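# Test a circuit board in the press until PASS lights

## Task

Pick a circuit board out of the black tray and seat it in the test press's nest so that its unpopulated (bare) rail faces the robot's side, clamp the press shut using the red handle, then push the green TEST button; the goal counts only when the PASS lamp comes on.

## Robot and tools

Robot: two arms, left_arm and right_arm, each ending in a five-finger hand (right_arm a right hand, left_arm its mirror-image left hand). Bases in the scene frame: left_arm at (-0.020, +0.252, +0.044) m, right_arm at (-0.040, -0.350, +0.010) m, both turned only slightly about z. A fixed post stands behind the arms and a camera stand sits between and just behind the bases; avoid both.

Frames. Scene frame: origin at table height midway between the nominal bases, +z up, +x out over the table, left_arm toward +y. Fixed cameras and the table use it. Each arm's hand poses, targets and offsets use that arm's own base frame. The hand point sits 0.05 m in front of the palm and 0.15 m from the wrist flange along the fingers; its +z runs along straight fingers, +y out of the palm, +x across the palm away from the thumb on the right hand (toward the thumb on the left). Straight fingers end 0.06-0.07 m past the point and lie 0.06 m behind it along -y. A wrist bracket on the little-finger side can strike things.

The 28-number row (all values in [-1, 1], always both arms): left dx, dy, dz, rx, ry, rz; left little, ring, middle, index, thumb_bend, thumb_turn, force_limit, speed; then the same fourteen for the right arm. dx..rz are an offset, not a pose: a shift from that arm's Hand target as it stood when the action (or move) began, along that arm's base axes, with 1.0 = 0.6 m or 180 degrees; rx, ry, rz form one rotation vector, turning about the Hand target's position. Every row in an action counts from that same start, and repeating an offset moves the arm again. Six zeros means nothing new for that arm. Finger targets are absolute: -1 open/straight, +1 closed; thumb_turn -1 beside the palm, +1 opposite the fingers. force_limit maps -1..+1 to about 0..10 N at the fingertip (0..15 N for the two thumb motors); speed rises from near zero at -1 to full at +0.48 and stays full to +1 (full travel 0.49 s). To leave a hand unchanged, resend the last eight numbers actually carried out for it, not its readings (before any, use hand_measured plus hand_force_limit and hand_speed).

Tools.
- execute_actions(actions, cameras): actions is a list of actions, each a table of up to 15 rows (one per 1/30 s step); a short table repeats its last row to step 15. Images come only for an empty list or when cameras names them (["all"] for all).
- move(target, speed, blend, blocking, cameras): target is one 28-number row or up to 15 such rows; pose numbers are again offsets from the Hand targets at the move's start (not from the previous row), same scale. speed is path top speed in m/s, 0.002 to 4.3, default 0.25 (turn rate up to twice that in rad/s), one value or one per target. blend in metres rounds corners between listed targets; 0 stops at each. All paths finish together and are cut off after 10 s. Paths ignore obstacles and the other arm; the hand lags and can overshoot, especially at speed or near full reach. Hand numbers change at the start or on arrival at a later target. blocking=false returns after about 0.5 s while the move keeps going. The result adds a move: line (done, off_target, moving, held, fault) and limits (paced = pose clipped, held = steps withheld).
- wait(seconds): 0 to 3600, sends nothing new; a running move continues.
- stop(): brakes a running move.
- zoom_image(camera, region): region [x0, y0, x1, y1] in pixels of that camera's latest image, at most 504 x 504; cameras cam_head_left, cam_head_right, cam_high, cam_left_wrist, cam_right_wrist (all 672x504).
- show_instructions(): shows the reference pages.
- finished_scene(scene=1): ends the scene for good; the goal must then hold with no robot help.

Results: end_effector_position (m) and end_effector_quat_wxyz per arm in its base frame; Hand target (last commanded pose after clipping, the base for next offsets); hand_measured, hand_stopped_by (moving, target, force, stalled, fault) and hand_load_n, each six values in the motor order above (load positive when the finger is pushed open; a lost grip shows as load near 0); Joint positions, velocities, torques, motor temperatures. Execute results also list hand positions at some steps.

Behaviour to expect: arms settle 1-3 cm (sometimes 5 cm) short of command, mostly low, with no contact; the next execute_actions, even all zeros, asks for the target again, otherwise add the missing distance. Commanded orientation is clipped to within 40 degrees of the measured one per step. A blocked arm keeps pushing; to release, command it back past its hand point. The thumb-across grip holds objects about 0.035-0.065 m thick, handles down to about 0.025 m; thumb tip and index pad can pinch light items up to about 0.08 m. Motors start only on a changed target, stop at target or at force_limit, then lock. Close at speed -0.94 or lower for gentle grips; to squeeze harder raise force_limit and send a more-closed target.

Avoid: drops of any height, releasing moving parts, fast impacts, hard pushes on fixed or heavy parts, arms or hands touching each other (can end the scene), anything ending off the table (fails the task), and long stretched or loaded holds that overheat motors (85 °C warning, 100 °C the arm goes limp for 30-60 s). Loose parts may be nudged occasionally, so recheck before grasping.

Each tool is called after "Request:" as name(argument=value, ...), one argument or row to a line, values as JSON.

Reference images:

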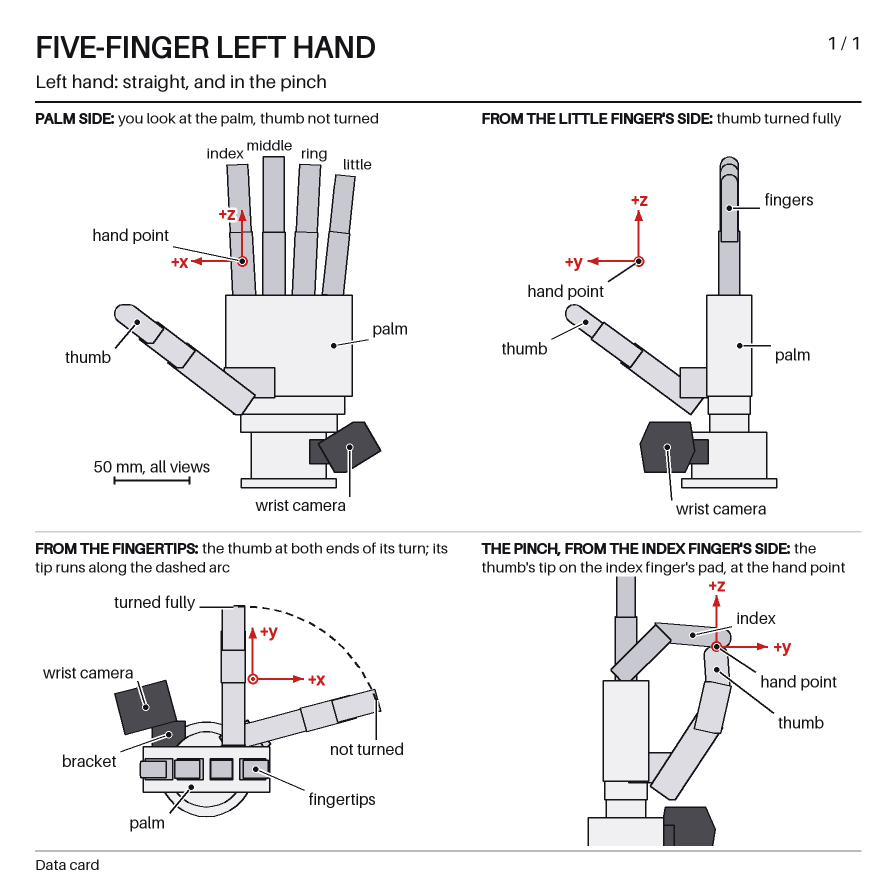

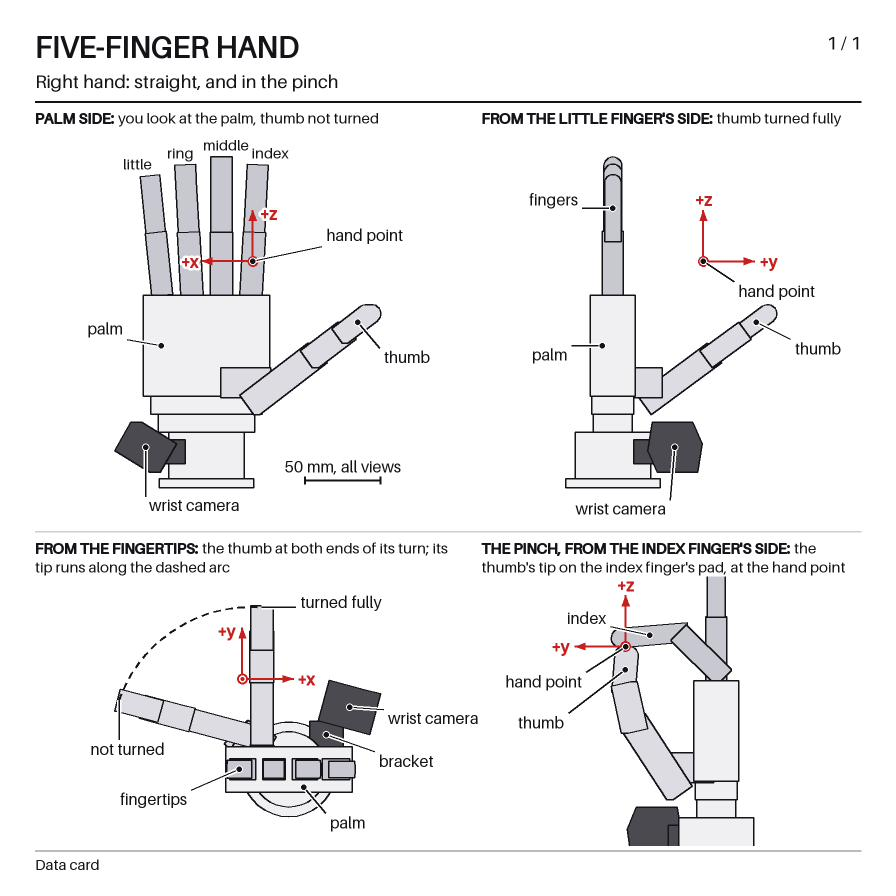

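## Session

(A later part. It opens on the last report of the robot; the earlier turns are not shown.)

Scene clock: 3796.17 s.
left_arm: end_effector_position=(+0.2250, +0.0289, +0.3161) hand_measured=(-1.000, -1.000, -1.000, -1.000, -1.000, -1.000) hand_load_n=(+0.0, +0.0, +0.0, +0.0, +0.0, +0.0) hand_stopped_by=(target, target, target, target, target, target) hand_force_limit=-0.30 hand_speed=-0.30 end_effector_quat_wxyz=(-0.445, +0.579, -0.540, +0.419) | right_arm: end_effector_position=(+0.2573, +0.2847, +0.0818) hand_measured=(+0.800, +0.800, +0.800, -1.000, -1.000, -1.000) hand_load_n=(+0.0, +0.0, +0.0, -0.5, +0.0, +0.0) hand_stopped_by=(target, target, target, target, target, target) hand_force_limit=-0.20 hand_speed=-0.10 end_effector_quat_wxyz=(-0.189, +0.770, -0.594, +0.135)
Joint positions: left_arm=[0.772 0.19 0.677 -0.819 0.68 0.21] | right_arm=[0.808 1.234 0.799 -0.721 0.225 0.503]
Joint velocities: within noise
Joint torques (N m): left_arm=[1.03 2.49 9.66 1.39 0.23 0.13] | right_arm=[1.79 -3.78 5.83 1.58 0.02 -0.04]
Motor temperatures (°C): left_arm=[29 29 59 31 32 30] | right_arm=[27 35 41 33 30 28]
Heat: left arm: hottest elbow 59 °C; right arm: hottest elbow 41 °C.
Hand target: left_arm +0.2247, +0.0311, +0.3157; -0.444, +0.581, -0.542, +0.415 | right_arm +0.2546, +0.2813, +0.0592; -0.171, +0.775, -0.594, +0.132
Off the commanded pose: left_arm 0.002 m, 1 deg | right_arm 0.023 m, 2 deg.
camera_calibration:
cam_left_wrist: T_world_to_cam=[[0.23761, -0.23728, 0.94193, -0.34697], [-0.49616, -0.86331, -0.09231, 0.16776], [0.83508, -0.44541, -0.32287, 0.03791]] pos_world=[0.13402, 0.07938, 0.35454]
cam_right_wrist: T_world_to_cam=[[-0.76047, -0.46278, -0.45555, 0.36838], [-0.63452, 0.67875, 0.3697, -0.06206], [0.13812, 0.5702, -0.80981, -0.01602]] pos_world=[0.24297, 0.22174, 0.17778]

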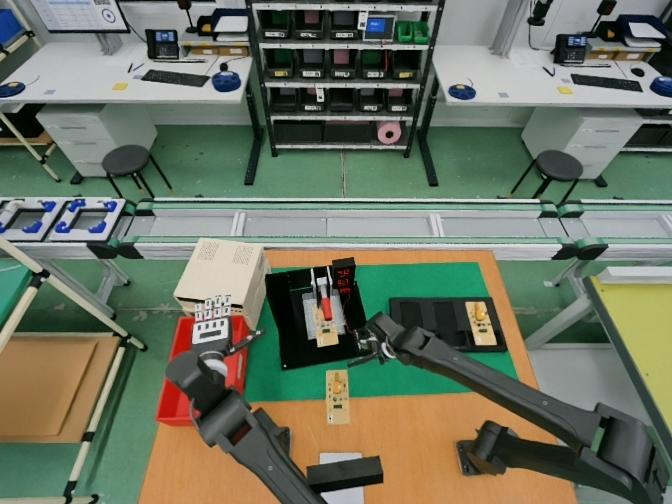

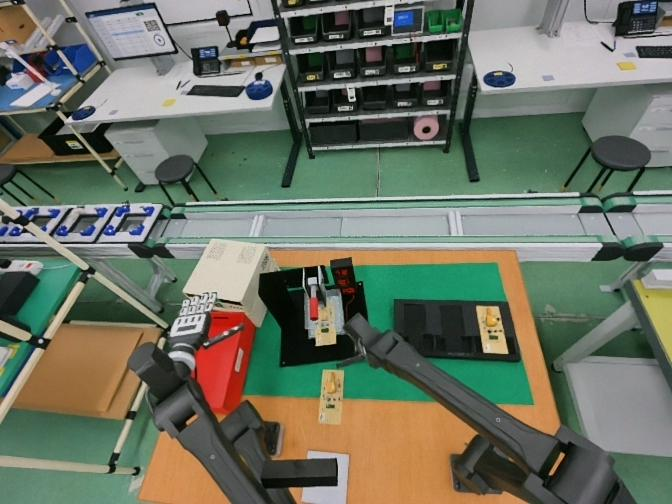

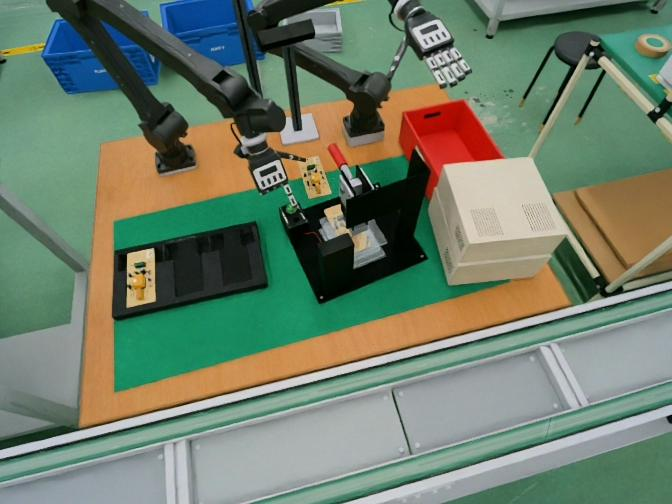

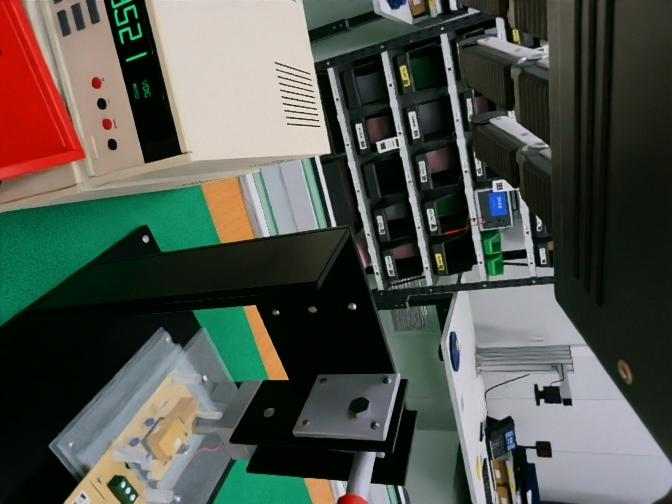

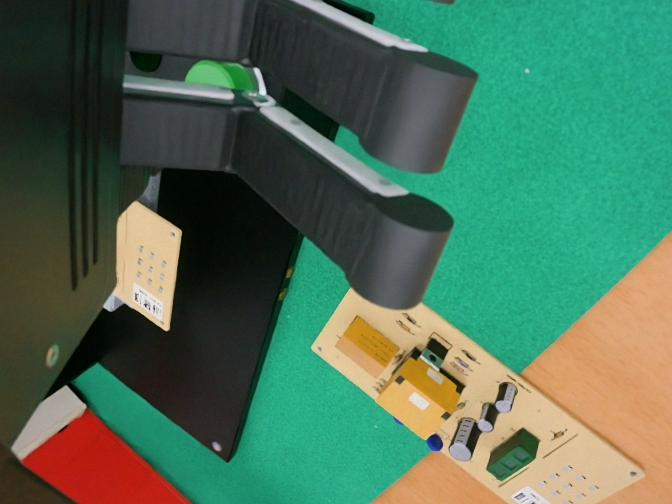

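Request:
move(
  target=[
    [0,0,0,0,0,0,-1,-1,-1,-1,-1,-1,-0.3,-0.3,0.0,-0.005,0.09,0,0,0,0.8,0.8,0.8,-1,-1,-1,-0.2,-0.1],
    [0,0,0,0,0,0,-1,-1,-1,-1,-1,-1,-0.3,-0.3,0.016,-0.004,0.151,-0.0216,0.0805,0,0.8,0.8,0.8,-1,-1,-1,-0.2,-0.1],
  ],
  speed=0.08,
  blend=0.01,
  cameras=["cam_high", "cam_head_left", "cam_right_wrist"],
)

Request:
zoom_image(
  camera="cam_high",
  region=[250, 140, 340, 240],
)

Request:
zoom_image(
  camera="cam_head_left",
  region=[330, 300, 410, 370],
)

Scene clock: 3812.37 s.
left_arm: end_effector_position=(+0.2250, +0.0289, +0.3161) hand_measured=(-1.000, -1.000, -1.000, -1.000, -1.000, -1.000) hand_load_n=(+0.0, +0.0, +0.0, -0.5, +0.0, +0.0) hand_stopped_by=(target, target, target, target, target, target) hand_force_limit=-0.30 hand_speed=-0.30 end_effector_quat_wxyz=(-0.445, +0.579, -0.540, +0.419) | right_arm: end_effector_position=(+0.2504, +0.2685, +0.1307) hand_measured=(+0.800, +0.800, +0.800, -1.000, -1.000, -1.000) hand_load_n=(+0.0, +0.0, +0.0, +0.0, +0.0, +0.0) hand_stopped_by=(target, target, target, target, target, target) hand_force_limit=-0.20 hand_speed=-0.10 end_effector_quat_wxyz=(-0.051, +0.787, -0.613, +0.052)
Joint positions: left_arm=[0.772 0.19 0.677 -0.819 0.68 0.21] | right_arm=[0.717 1.353 1.063 -1.16 0.083 0.466]
Joint torques (N m): left_arm=[0.97 2.43 9.68 1.36 0.23 0.13] | right_arm=[0.85 -7.59 12.07 -0.4 -0.13 -0.23]
Motor temperatures (°C): left_arm=[29 29 59 31 32 29] | right_arm=[27 35 41 33 30 28]
Heat: left arm: hottest elbow 59 °C; right arm: hottest elbow 41 °C.
Hand target: left_arm +0.2247, +0.0311, +0.3157; -0.444, +0.581, -0.542, +0.415 | right_arm +0.2642, +0.2789, +0.1498; -0.069, +0.791, -0.606, +0.054
Off the commanded pose: left_arm 0.002 m, 1 deg | right_arm 0.026 m, 2 deg.
move: off_target (right_arm)
cam_right_wrist: T_world_to_cam=[[-0.8618, -0.48438, -0.15061, 0.36921], [-0.49461, 0.73654, 0.46138, -0.13603], [-0.11256, 0.47211, -0.87432, 0.13127]] pos_world=[0.26568, 0.21706, 0.23314]
Images, in order (width x height): cam_head_left 672x504, cam_high 672x504, cam_right_wrist 672x504.

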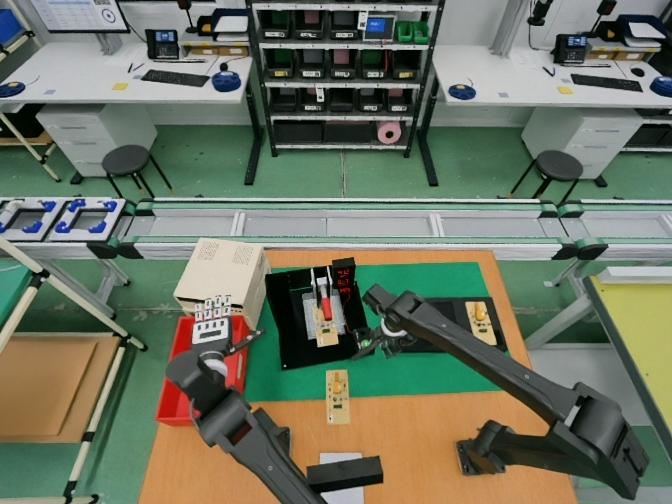

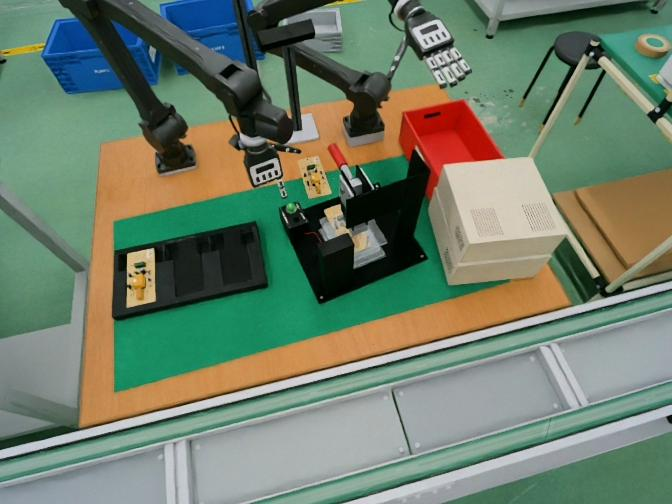

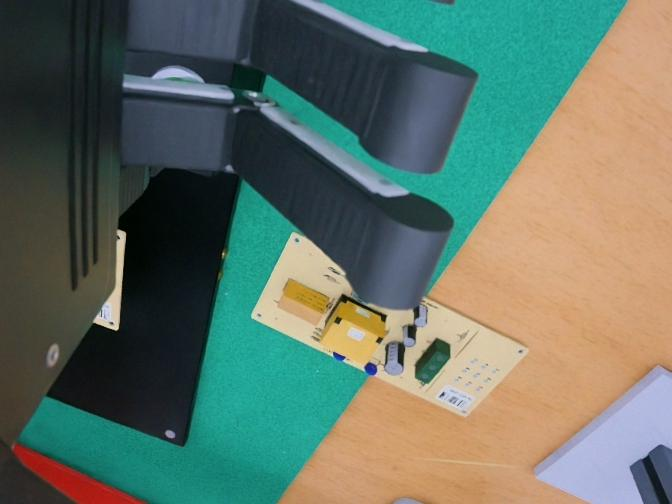

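Scaled by 5.040.

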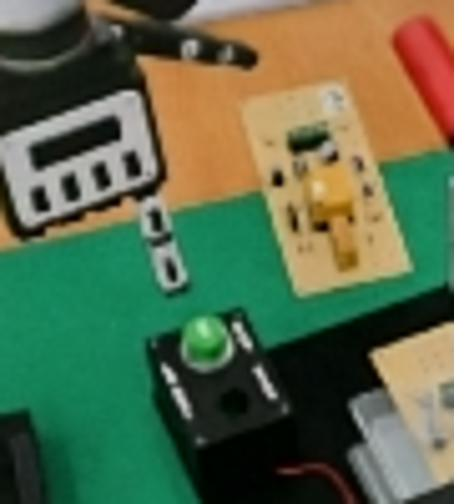

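Scaled by 6.300.

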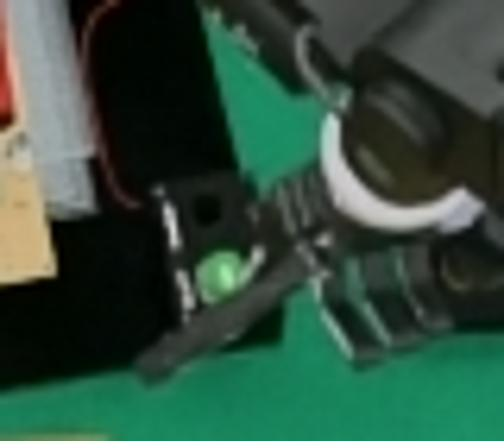

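Request:
move(
  target=[
    [0,0,0,0,0,0,-1,-1,-1,-1,-1,-1,-0.3,-0.3,-0.011,0.006,-0.06,0,0,0,0.8,0.8,0.8,-1,-1,-1,-0.2,-0.1],
  ],
  speed=0.06,
  cameras=["cam_high", "cam_head_left", "cam_right_wrist"],
)

Request:
zoom_image(
  camera="cam_high",
  region=[250, 140, 340, 240],
)

Request:
zoom_image(
  camera="cam_head_left",
  region=[330, 300, 410, 370],
)

Scene clock: 3820.30 s.
left_arm: end_effector_position=(+0.2250, +0.0289, +0.3161) hand_measured=(-1.000, -1.000, -1.000, -1.000, -1.000, -1.000) hand_load_n=(+0.0, +0.0, -0.5, +0.0, +0.0, +0.0) hand_stopped_by=(target, target, target, target, target, target) hand_force_limit=-0.30 hand_speed=-0.30 end_effector_quat_wxyz=(-0.445, +0.579, -0.540, +0.419) | right_arm: end_effector_position=(+0.2570, +0.2750, +0.1136) hand_measured=(+0.800, +0.800, +0.800, -1.000, -1.000, -1.000) hand_load_n=(+0.0, +0.0, +0.0, +0.0, +0.0, +0.0) hand_stopped_by=(target, target, target, target, target, target) hand_force_limit=-0.20 hand_speed=-0.10 end_effector_quat_wxyz=(-0.059, +0.787, -0.612, +0.054)
Joint positions: left_arm=[0.772 0.19 0.677 -0.819 0.68 0.21] | right_arm=[0.719 1.379 1.041 -1.095 0.083 0.465]
Joint torques (N m): left_arm=[0.97 2.55 9.66 1.37 0.23 0.14] | right_arm=[2.73 -7.59 7.79 0.75 -0.06 -0.04]
Motor temperatures (°C): left_arm=[29 29 59 31 32 29] | right_arm=[27 35 43 33 30 28]
Heat: left arm: hottest elbow 59 °C; right arm: hottest elbow 43 °C.
Hand target: left_arm +0.2247, +0.0311, +0.3157; -0.444, +0.581, -0.542, +0.415 | right_arm +0.2576, +0.2825, +0.1138; -0.069, +0.791, -0.606, +0.054
Off the commanded pose: left_arm 0.002 m, 1 deg | right_arm 0.008 m, 1 deg.
move: done
cam_right_wrist: T_world_to_cam=[[-0.85874, -0.48419, -0.16769, 0.37653], [-0.50218, 0.73023, 0.46323, -0.12624], [-0.10184, 0.48201, -0.87023, 0.10803]] pos_world=[0.27094, 0.22243, 0.21563]
Images, in order (width x height): cam_head_left 672x504, cam_high 672x504, cam_right_wrist 672x504.

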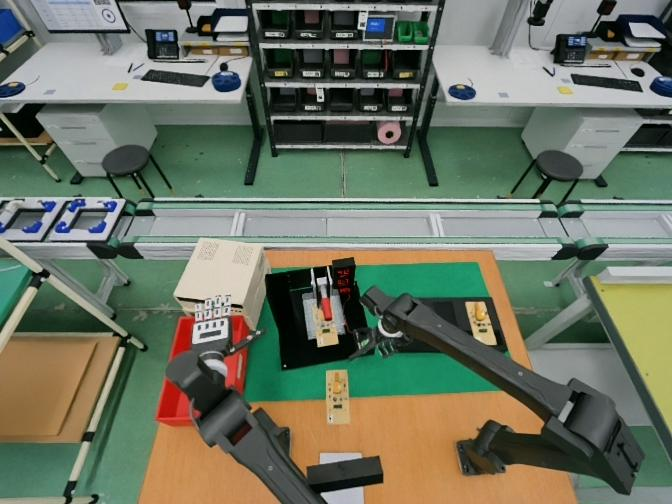

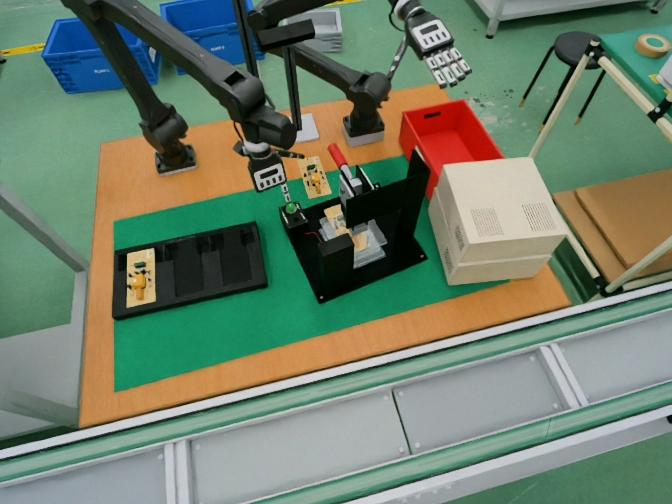

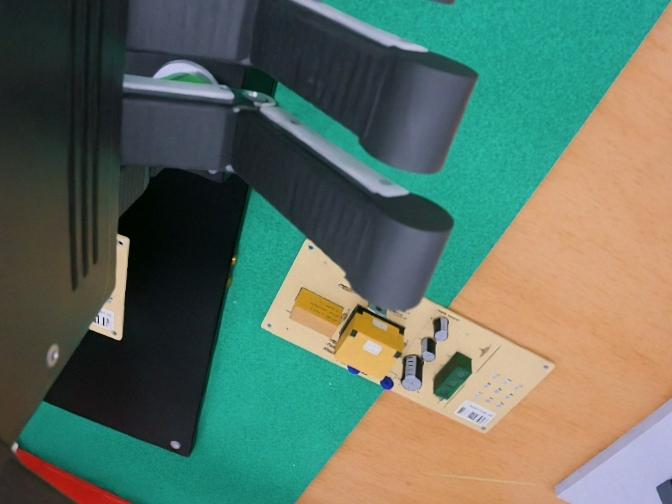

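Scaled by 5.040.

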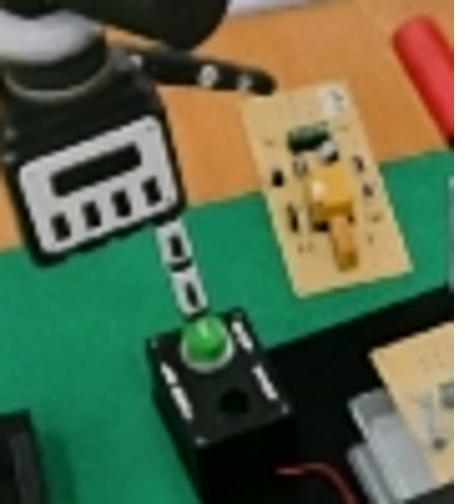

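Scaled by 6.300.

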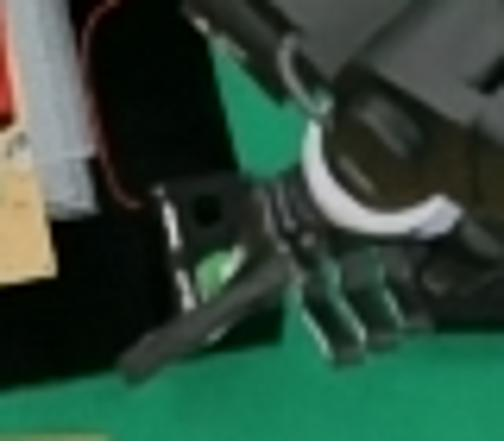

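Request:
move(
  target=[
    [0,0,0,0,0,0,-1,-1,-1,-1,-1,-1,-0.3,-0.3,-0.003,0.003,-0.035,0,0,0,0.8,0.8,0.8,-1,-1,-1,-0.2,-0.1],
  ],
  speed=0.04,
  cameras=["cam_high", "cam_head_left"],
)

Request:
zoom_image(
  camera="cam_high",
  region=[270, 180, 320, 230],
)

Request:
zoom_image(
  camera="cam_head_left",
  region=[330, 300, 410, 370],
)

Scene clock: 3831.20 s.
left_arm: end_effector_position=(+0.2250, +0.0289, +0.3161) hand_measured=(-1.000, -1.000, -1.000, -1.000, -1.000, -1.000) hand_load_n=(+0.0, +0.0, +0.0, +0.0, +0.0, -0.5) hand_stopped_by=(target, target, target, target, target, target) hand_force_limit=-0.30 hand_speed=-0.30 end_effector_quat_wxyz=(-0.445, +0.579, -0.540, +0.419) | right_arm: end_effector_position=(+0.2571, +0.2774, +0.1048) hand_measured=(+0.800, +0.800, +0.800, -1.000, -1.000, -1.000) hand_load_n=(+0.0, +0.0, +0.0, -2.5, +0.0, +0.0) hand_stopped_by=(target, target, target, target, target, target) hand_force_limit=-0.20 hand_speed=-0.10 end_effector_quat_wxyz=(-0.068, +0.787, -0.610, +0.055)
Joint positions: left_arm=[0.772 0.19 0.677 -0.819 0.68 0.21] | right_arm=[0.723 1.381 1.018 -1.054 0.083 0.465]
Joint torques (N m): left_arm=[0.97 2.49 9.66 1.37 0.23 0.13] | right_arm=[2.43 -6.59 6.87 1.51 -0.01 0.01]
Motor temperatures (°C): left_arm=[29 29 59 31 32 29] | right_arm=[27 35 43 33 30 28]
Heat: left arm: hottest elbow 59 °C; right arm: hottest elbow 43 °C.
Hand target: left_arm +0.2247, +0.0311, +0.3157; -0.444, +0.581, -0.542, +0.415 | right_arm +0.2558, +0.2843, +0.0928; -0.069, +0.791, -0.606, +0.054
Off the commanded pose: left_arm 0.002 m, 1 deg | right_arm 0.014 m, 1 deg.
move: off_target (right_arm)
Images, in order (width x height): cam_head_left 672x504, cam_high 672x504.

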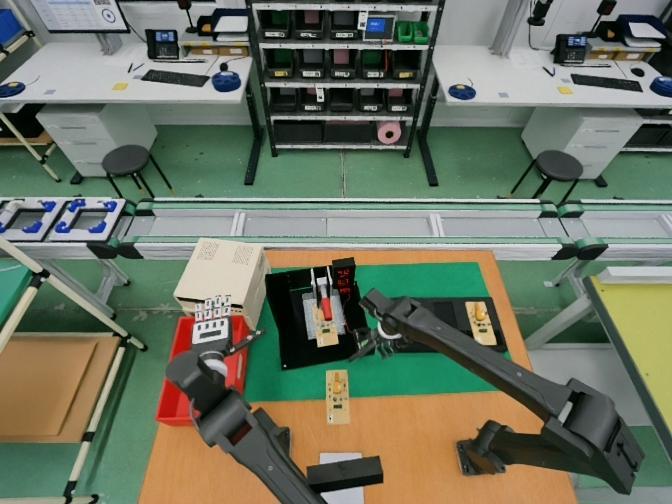

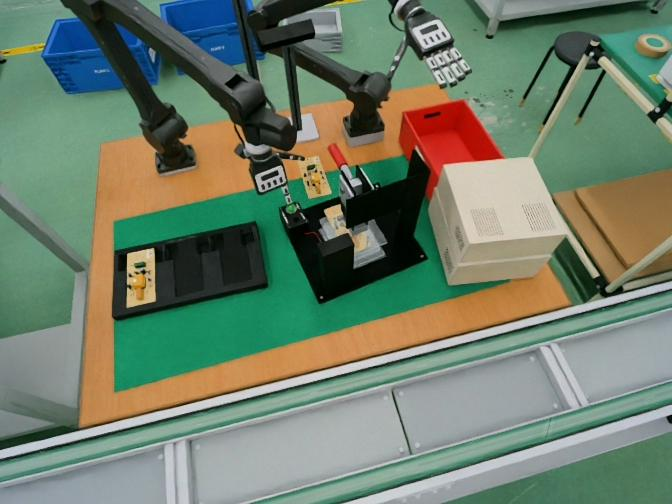

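Scaled by 10.080.

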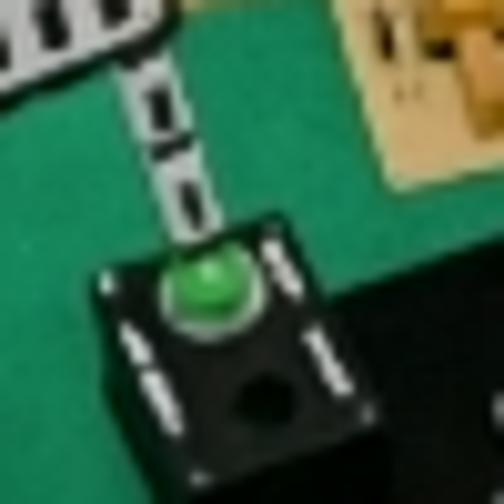

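Scaled by 6.300.

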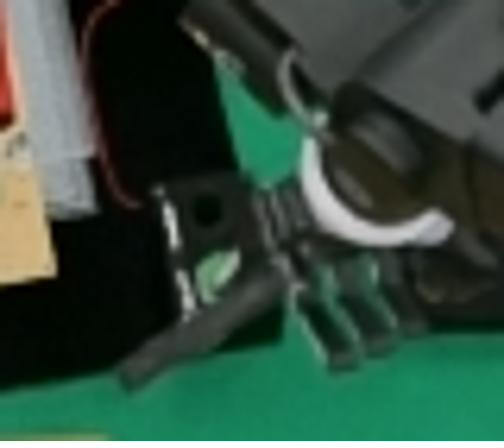

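Request:
move(
  target=[
    [0,0,0,0,0,0,-1,-1,-1,-1,-1,-1,-0.3,-0.3,-0.003,0.0,0.045,0,0,0,0.8,0.8,0.8,-1,-1,-1,-0.2,-0.1],
    [0,0,0,0,0,0,-1,-1,-1,-1,-1,-1,-0.3,-0.3,0.021,0.0,0.045,0,0,0,0.8,0.8,0.8,-1,-1,-1,-0.2,-0.1],
  ],
  speed=0.06,
  cameras=["cam_high", "cam_head_left", "cam_head_right"],
)

Request:
zoom_image(
  camera="cam_high",
  region=[270, 180, 320, 230],
)

Request:
zoom_image(
  camera="cam_head_left",
  region=[330, 300, 410, 370],
)

Scene clock: 3842.93 s.
left_arm: end_effector_position=(+0.2250, +0.0289, +0.3161) hand_measured=(-1.000, -1.000, -1.000, -1.000, -1.000, -1.000) hand_load_n=(+0.0, +0.0, +0.0, +0.0, +0.0, +0.0) hand_stopped_by=(target, target, target, target, target, target) hand_force_limit=-0.30 hand_speed=-0.30 end_effector_quat_wxyz=(-0.445, +0.579, -0.540, +0.419) | right_arm: end_effector_position=(+0.2575, +0.2765, +0.1087) hand_measured=(+0.800, +0.800, +0.800, -1.000, -1.000, -1.000) hand_load_n=(+0.0, +0.0, +0.0, +0.0, +0.0, +0.0) hand_stopped_by=(target, target, target, target, target, target) hand_force_limit=-0.20 hand_speed=-0.10 end_effector_quat_wxyz=(-0.061, +0.787, -0.612, +0.054)
Joint positions: left_arm=[0.772 0.19 0.677 -0.819 0.68 0.21] | right_arm=[0.72 1.385 1.034 -1.078 0.082 0.465]
Joint torques (N m): left_arm=[0.97 2.43 9.68 1.39 0.23 0.13] | right_arm=[1.38 -7.3 10.96 -0.46 -0.11 -0.17]
Motor temperatures (°C): left_arm=[29 29 59 31 32 29] | right_arm=[27 35 43 33 30 28]
Heat: left arm: hottest elbow 59 °C; right arm: hottest elbow 43 °C.
Hand target: left_arm +0.2247, +0.0311, +0.3157; -0.444, +0.581, -0.542, +0.415 | right_arm +0.2684, +0.2843, +0.1198; -0.069, +0.791, -0.606, +0.054
Off the commanded pose: left_arm 0.002 m, 1 deg | right_arm 0.017 m, 1 deg.
move: off_target (right_arm)
Images, in order (width x height): cam_head_left 672x504, cam_head_right 672x504, cam_high 672x504.

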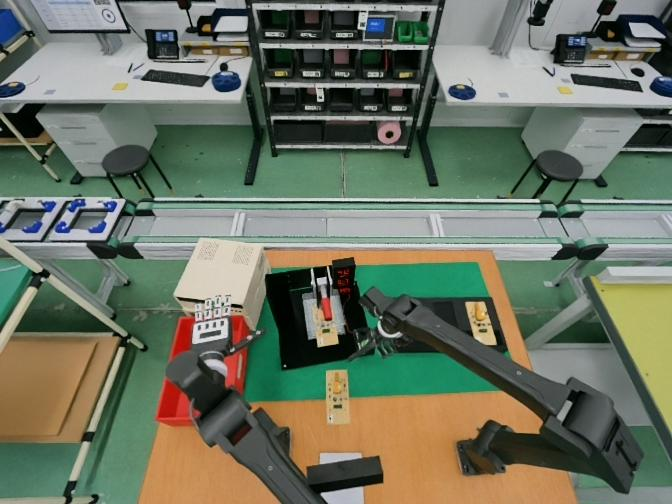

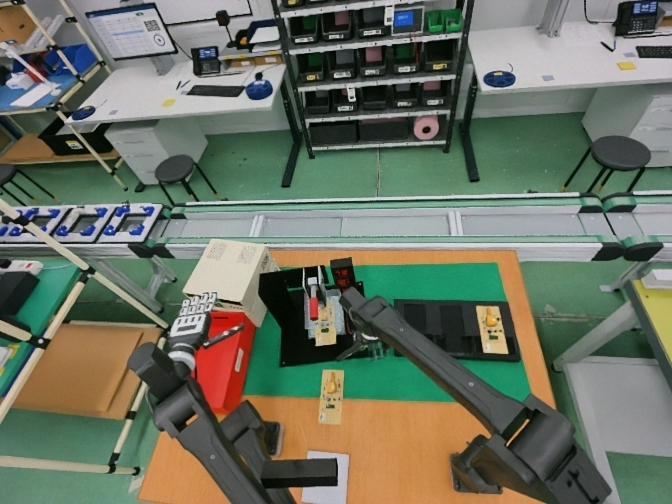

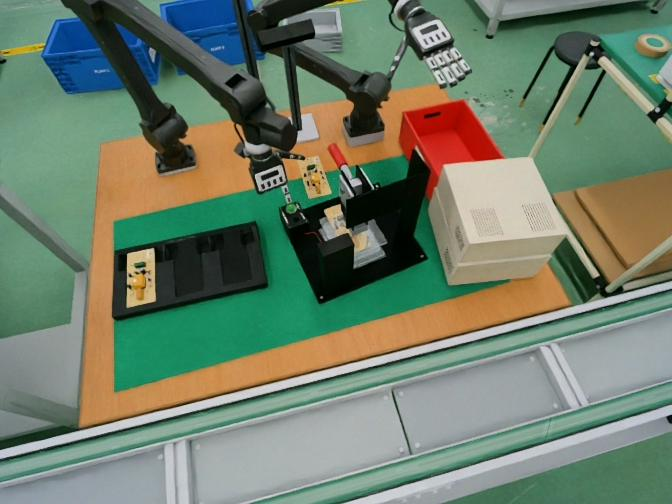

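Scaled by 10.080.

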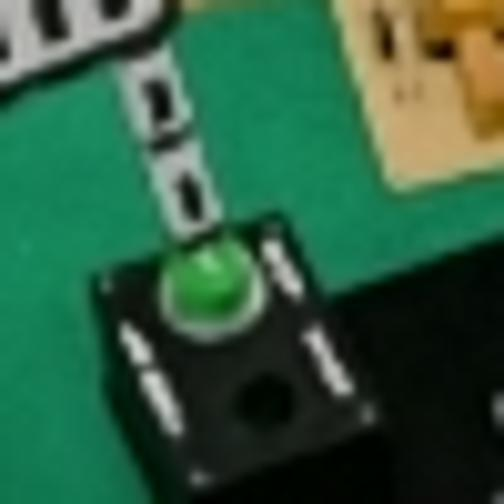

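Scaled by 6.300.

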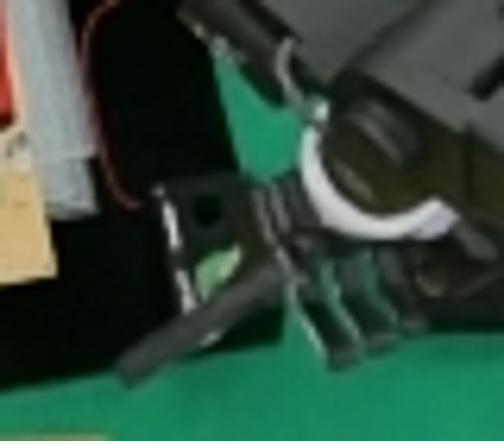

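Request:
move(
  target=[
    [0,0,0,0,0,0,-1,-1,-1,-1,-1,-1,-0.3,-0.3,-0.08,-0.03,0.14,0.0863,-0.322,0,-1,-1,-1,-1,-1,-1,-0.2,-0.1],
    [0,0,0,0,0,0,-1,-1,-1,-1,-1,-1,-0.3,-0.3,0.033,0.03,0.02,0.0863,-0.322,0,-1,-1,-1,-1,-1,-1,-0.2,-0.1],
  ],
  speed=0.1,
  cameras=["cam_high", "cam_head_left", "cam_head_right", "cam_right_wrist"],
)

Request:
zoom_image(
  camera="cam_high",
  region=[240, 130, 340, 230],
)

Request:
zoom_image(
  camera="cam_head_left",
  region=[330, 290, 430, 380],
)

Scene clock: 3889.40 s.
left_arm: end_effector_position=(+0.2250, +0.0289, +0.3161) hand_measured=(-1.000, -1.000, -1.000, -1.000, -1.000, -1.000) hand_load_n=(+0.0, +0.0, +0.0, +0.0, +0.0, +0.0) hand_stopped_by=(target, target, target, target, target, target) hand_force_limit=-0.30 hand_speed=-0.30 end_effector_quat_wxyz=(-0.445, +0.579, -0.540, +0.419) | right_arm: end_effector_position=(+0.2857, +0.2997, +0.1259) hand_measured=(-1.000, -1.000, -1.000, -1.000, -1.000, -1.000) hand_load_n=(+0.0, +0.0, +0.0, +0.0, +0.0, +0.0) hand_stopped_by=(target, target, target, target, target, target) hand_force_limit=-0.20 hand_speed=-0.10 end_effector_quat_wxyz=(-0.446, +0.652, -0.505, +0.348)
Joint positions: left_arm=[0.772 0.19 0.677 -0.819 0.68 0.21] | right_arm=[1.032 1.013 0.461 0.053 0.718 0.339]
Joint torques (N m): left_arm=[0.97 2.43 9.65 1.36 0.23 0.13] | right_arm=[0.67 -3.84 7.98 2.37 0.03 -0.15]
Motor temperatures (°C): left_arm=[29 29 59 31 32 29] | right_arm=[27 35 50 33 30 28]
Heat: left arm: hottest elbow 59 °C; right arm: hottest elbow 50 °C.
Hand target: left_arm +0.2247, +0.0311, +0.3157; -0.444, +0.581, -0.542, +0.415 | right_arm +0.2882, +0.3023, +0.1318; -0.454, +0.650, -0.498, +0.350
Off the commanded pose: left_arm 0.002 m, 1 deg | right_arm 0.007 m, 1 deg.
move: done
cam_right_wrist: T_world_to_cam=[[-0.25665, -0.33618, -0.90615, 0.29193], [-0.75108, 0.65944, -0.03192, 0.01911], [0.60828, 0.6724, -0.42174, -0.20655]] pos_world=[0.21491, 0.22443, 0.17803]
Images, in order (width x height): cam_head_left 672x504, cam_head_right 672x504, cam_high 672x504, cam_right_wrist 672x504.

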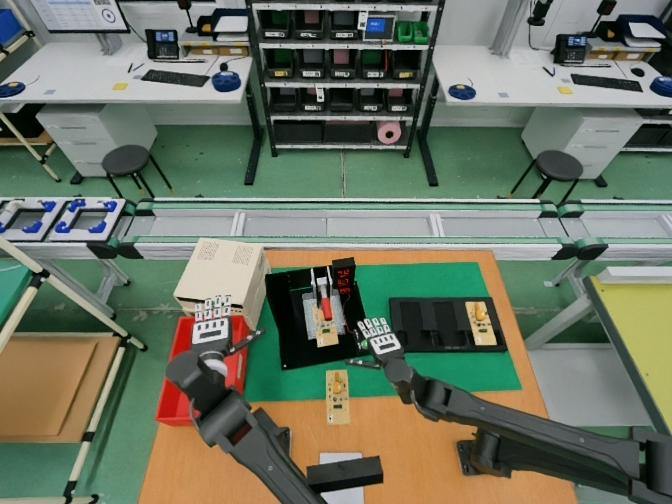

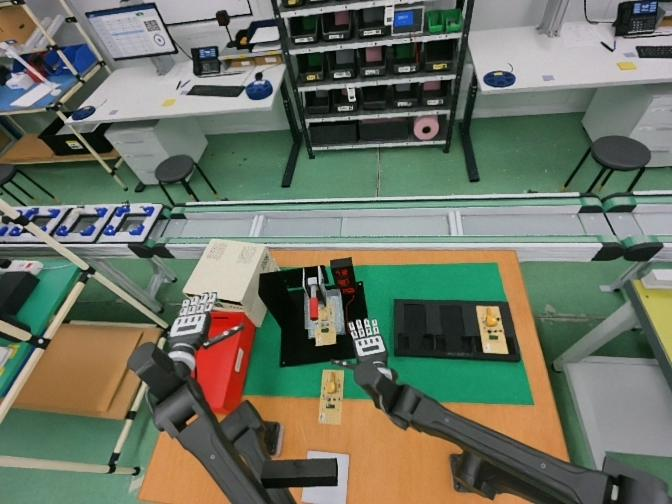

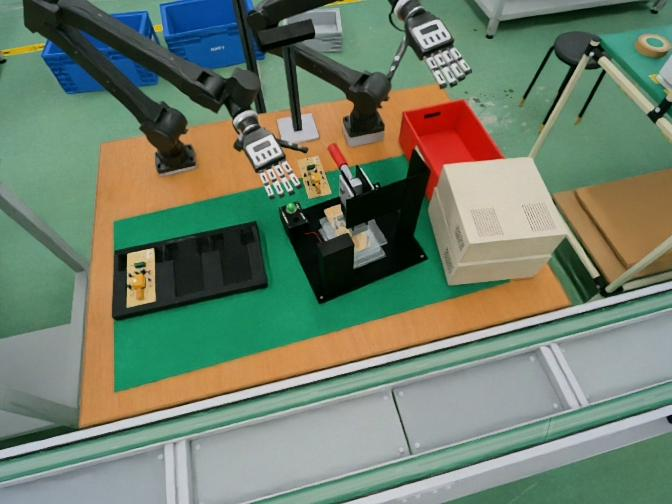

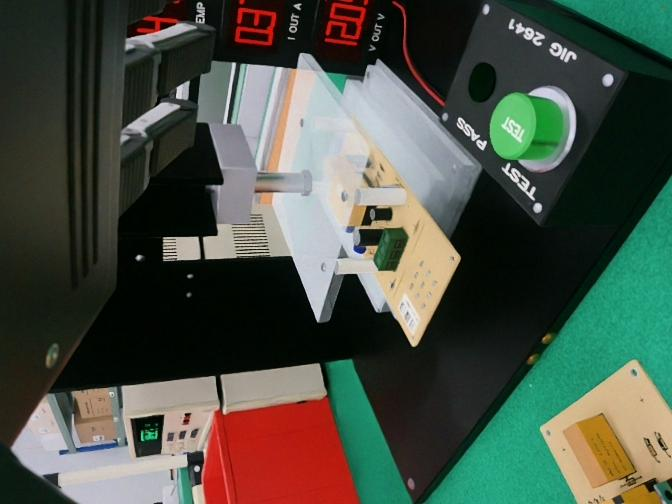

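Scaled by 5.040.

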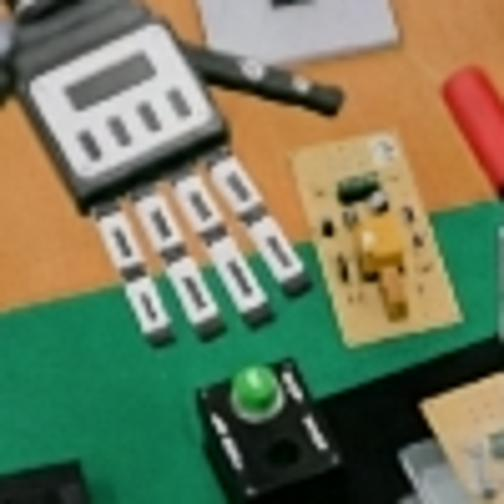

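Scaled by 5.040.

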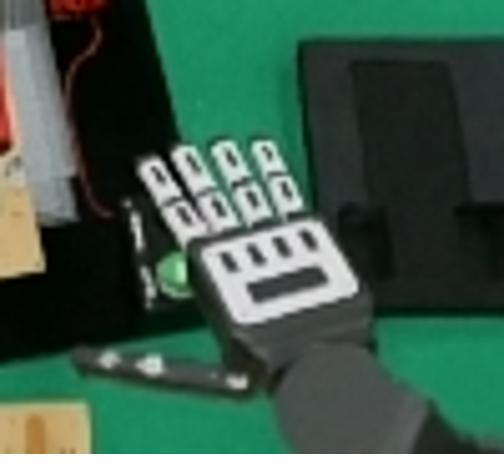

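Request:
move(
  target=[
    [0,0,0,0,0,0,-1,-1,-1,-1,-1,-1,-0.3,-0.3,-0.02,-0.01,-0.12,0,0,0,-1,-1,-1,-1,-1,-1,-0.2,-0.1],
  ],
  speed=0.1,
  cameras=["cam_high", "cam_head_left", "cam_right_wrist"],
)

Request:
zoom_image(
  camera="cam_high",
  region=[240, 130, 340, 230],
)

Request:
zoom_image(
  camera="cam_head_left",
  region=[330, 290, 430, 380],
)

Scene clock: 3908.00 s.
left_arm: end_effector_position=(+0.2250, +0.0289, +0.3161) hand_measured=(-1.000, -1.000, -1.000, -1.000, -1.000, -1.000) hand_load_n=(+0.0, +0.0, +0.0, +0.0, +0.0, -0.5) hand_stopped_by=(target, target, target, target, target, target) hand_force_limit=-0.30 hand_speed=-0.30 end_effector_quat_wxyz=(-0.445, +0.579, -0.540, +0.419) | right_arm: end_effector_position=(+0.2764, +0.2890, +0.0528) hand_measured=(-1.000, -1.000, -1.000, -1.000, -1.000, -1.000) hand_load_n=(+0.0, +0.0, +0.0, +0.0, +0.0, +0.0) hand_stopped_by=(target, target, target, target, target, target) hand_force_limit=-0.20 hand_speed=-0.10 end_effector_quat_wxyz=(-0.442, +0.655, -0.502, +0.351)
Joint positions: left_arm=[0.772 0.19 0.677 -0.819 0.68 0.21] | right_arm=[1.044 1.192 0.325 0.357 0.731 0.339]
Joint torques (N m): left_arm=[1.03 2.49 9.65 1.39 0.23 0.14] | right_arm=[2.49 -4.42 6.63 2.28 0.43 -0.05]
Motor temperatures (°C): left_arm=[29 29 59 31 32 29] | right_arm=[27 35 48 33 30 28]
Heat: left arm: hottest elbow 59 °C; right arm: hottest elbow 48 °C.
Hand target: left_arm +0.2247, +0.0311, +0.3157; -0.444, +0.581, -0.542, +0.415 | right_arm +0.2762, +0.2963, +0.0598; -0.455, +0.650, -0.498, +0.350
Off the commanded pose: left_arm 0.002 m, 1 deg | right_arm 0.010 m, 2 deg.
move: done
cam_right_wrist: T_world_to_cam=[[-0.25667, -0.34808, -0.90164, 0.22286], [-0.75196, 0.658, -0.03997, 0.01789], [0.6072, 0.66774, -0.43063, -0.22245]] pos_world=[0.20572, 0.21434, 0.10586]
Images, in order (width x height): cam_head_left 672x504, cam_high 672x504, cam_right_wrist 672x504.

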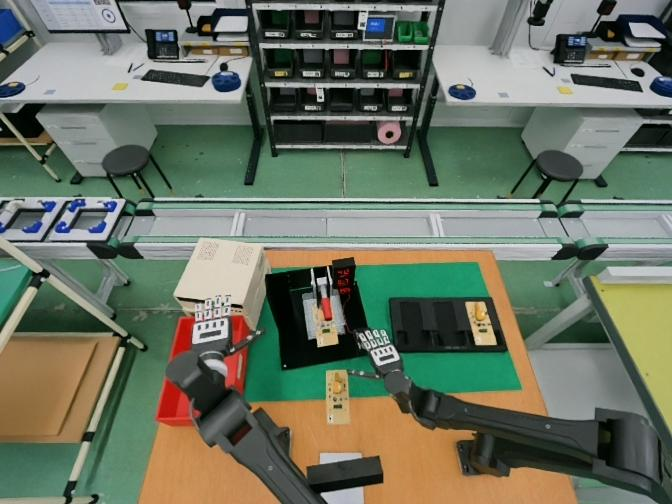

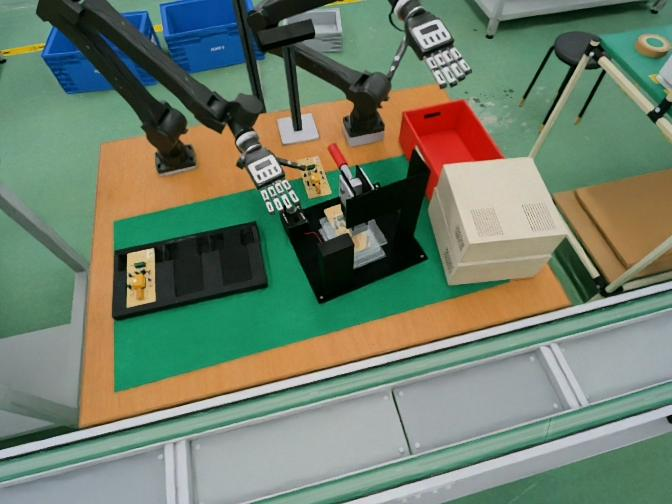

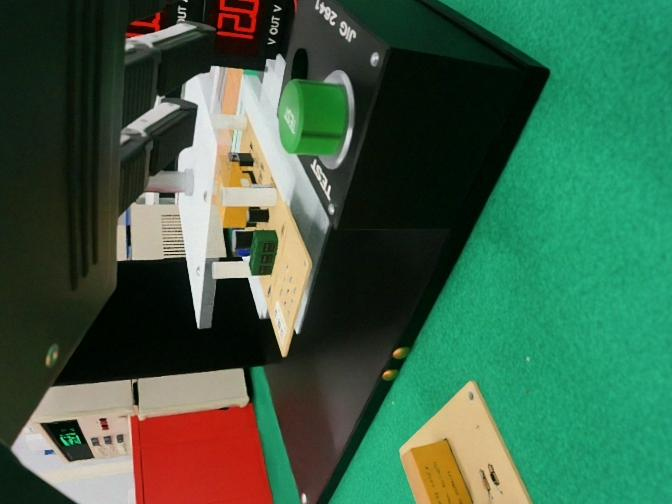

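Scaled by 5.040.

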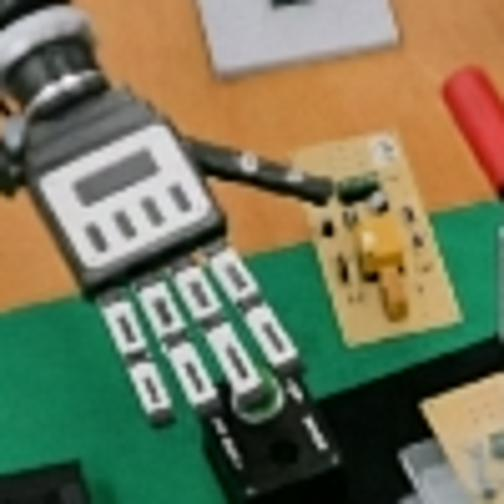

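Scaled by 5.040.

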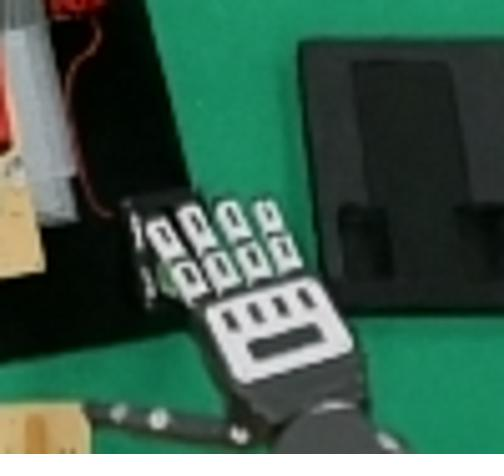

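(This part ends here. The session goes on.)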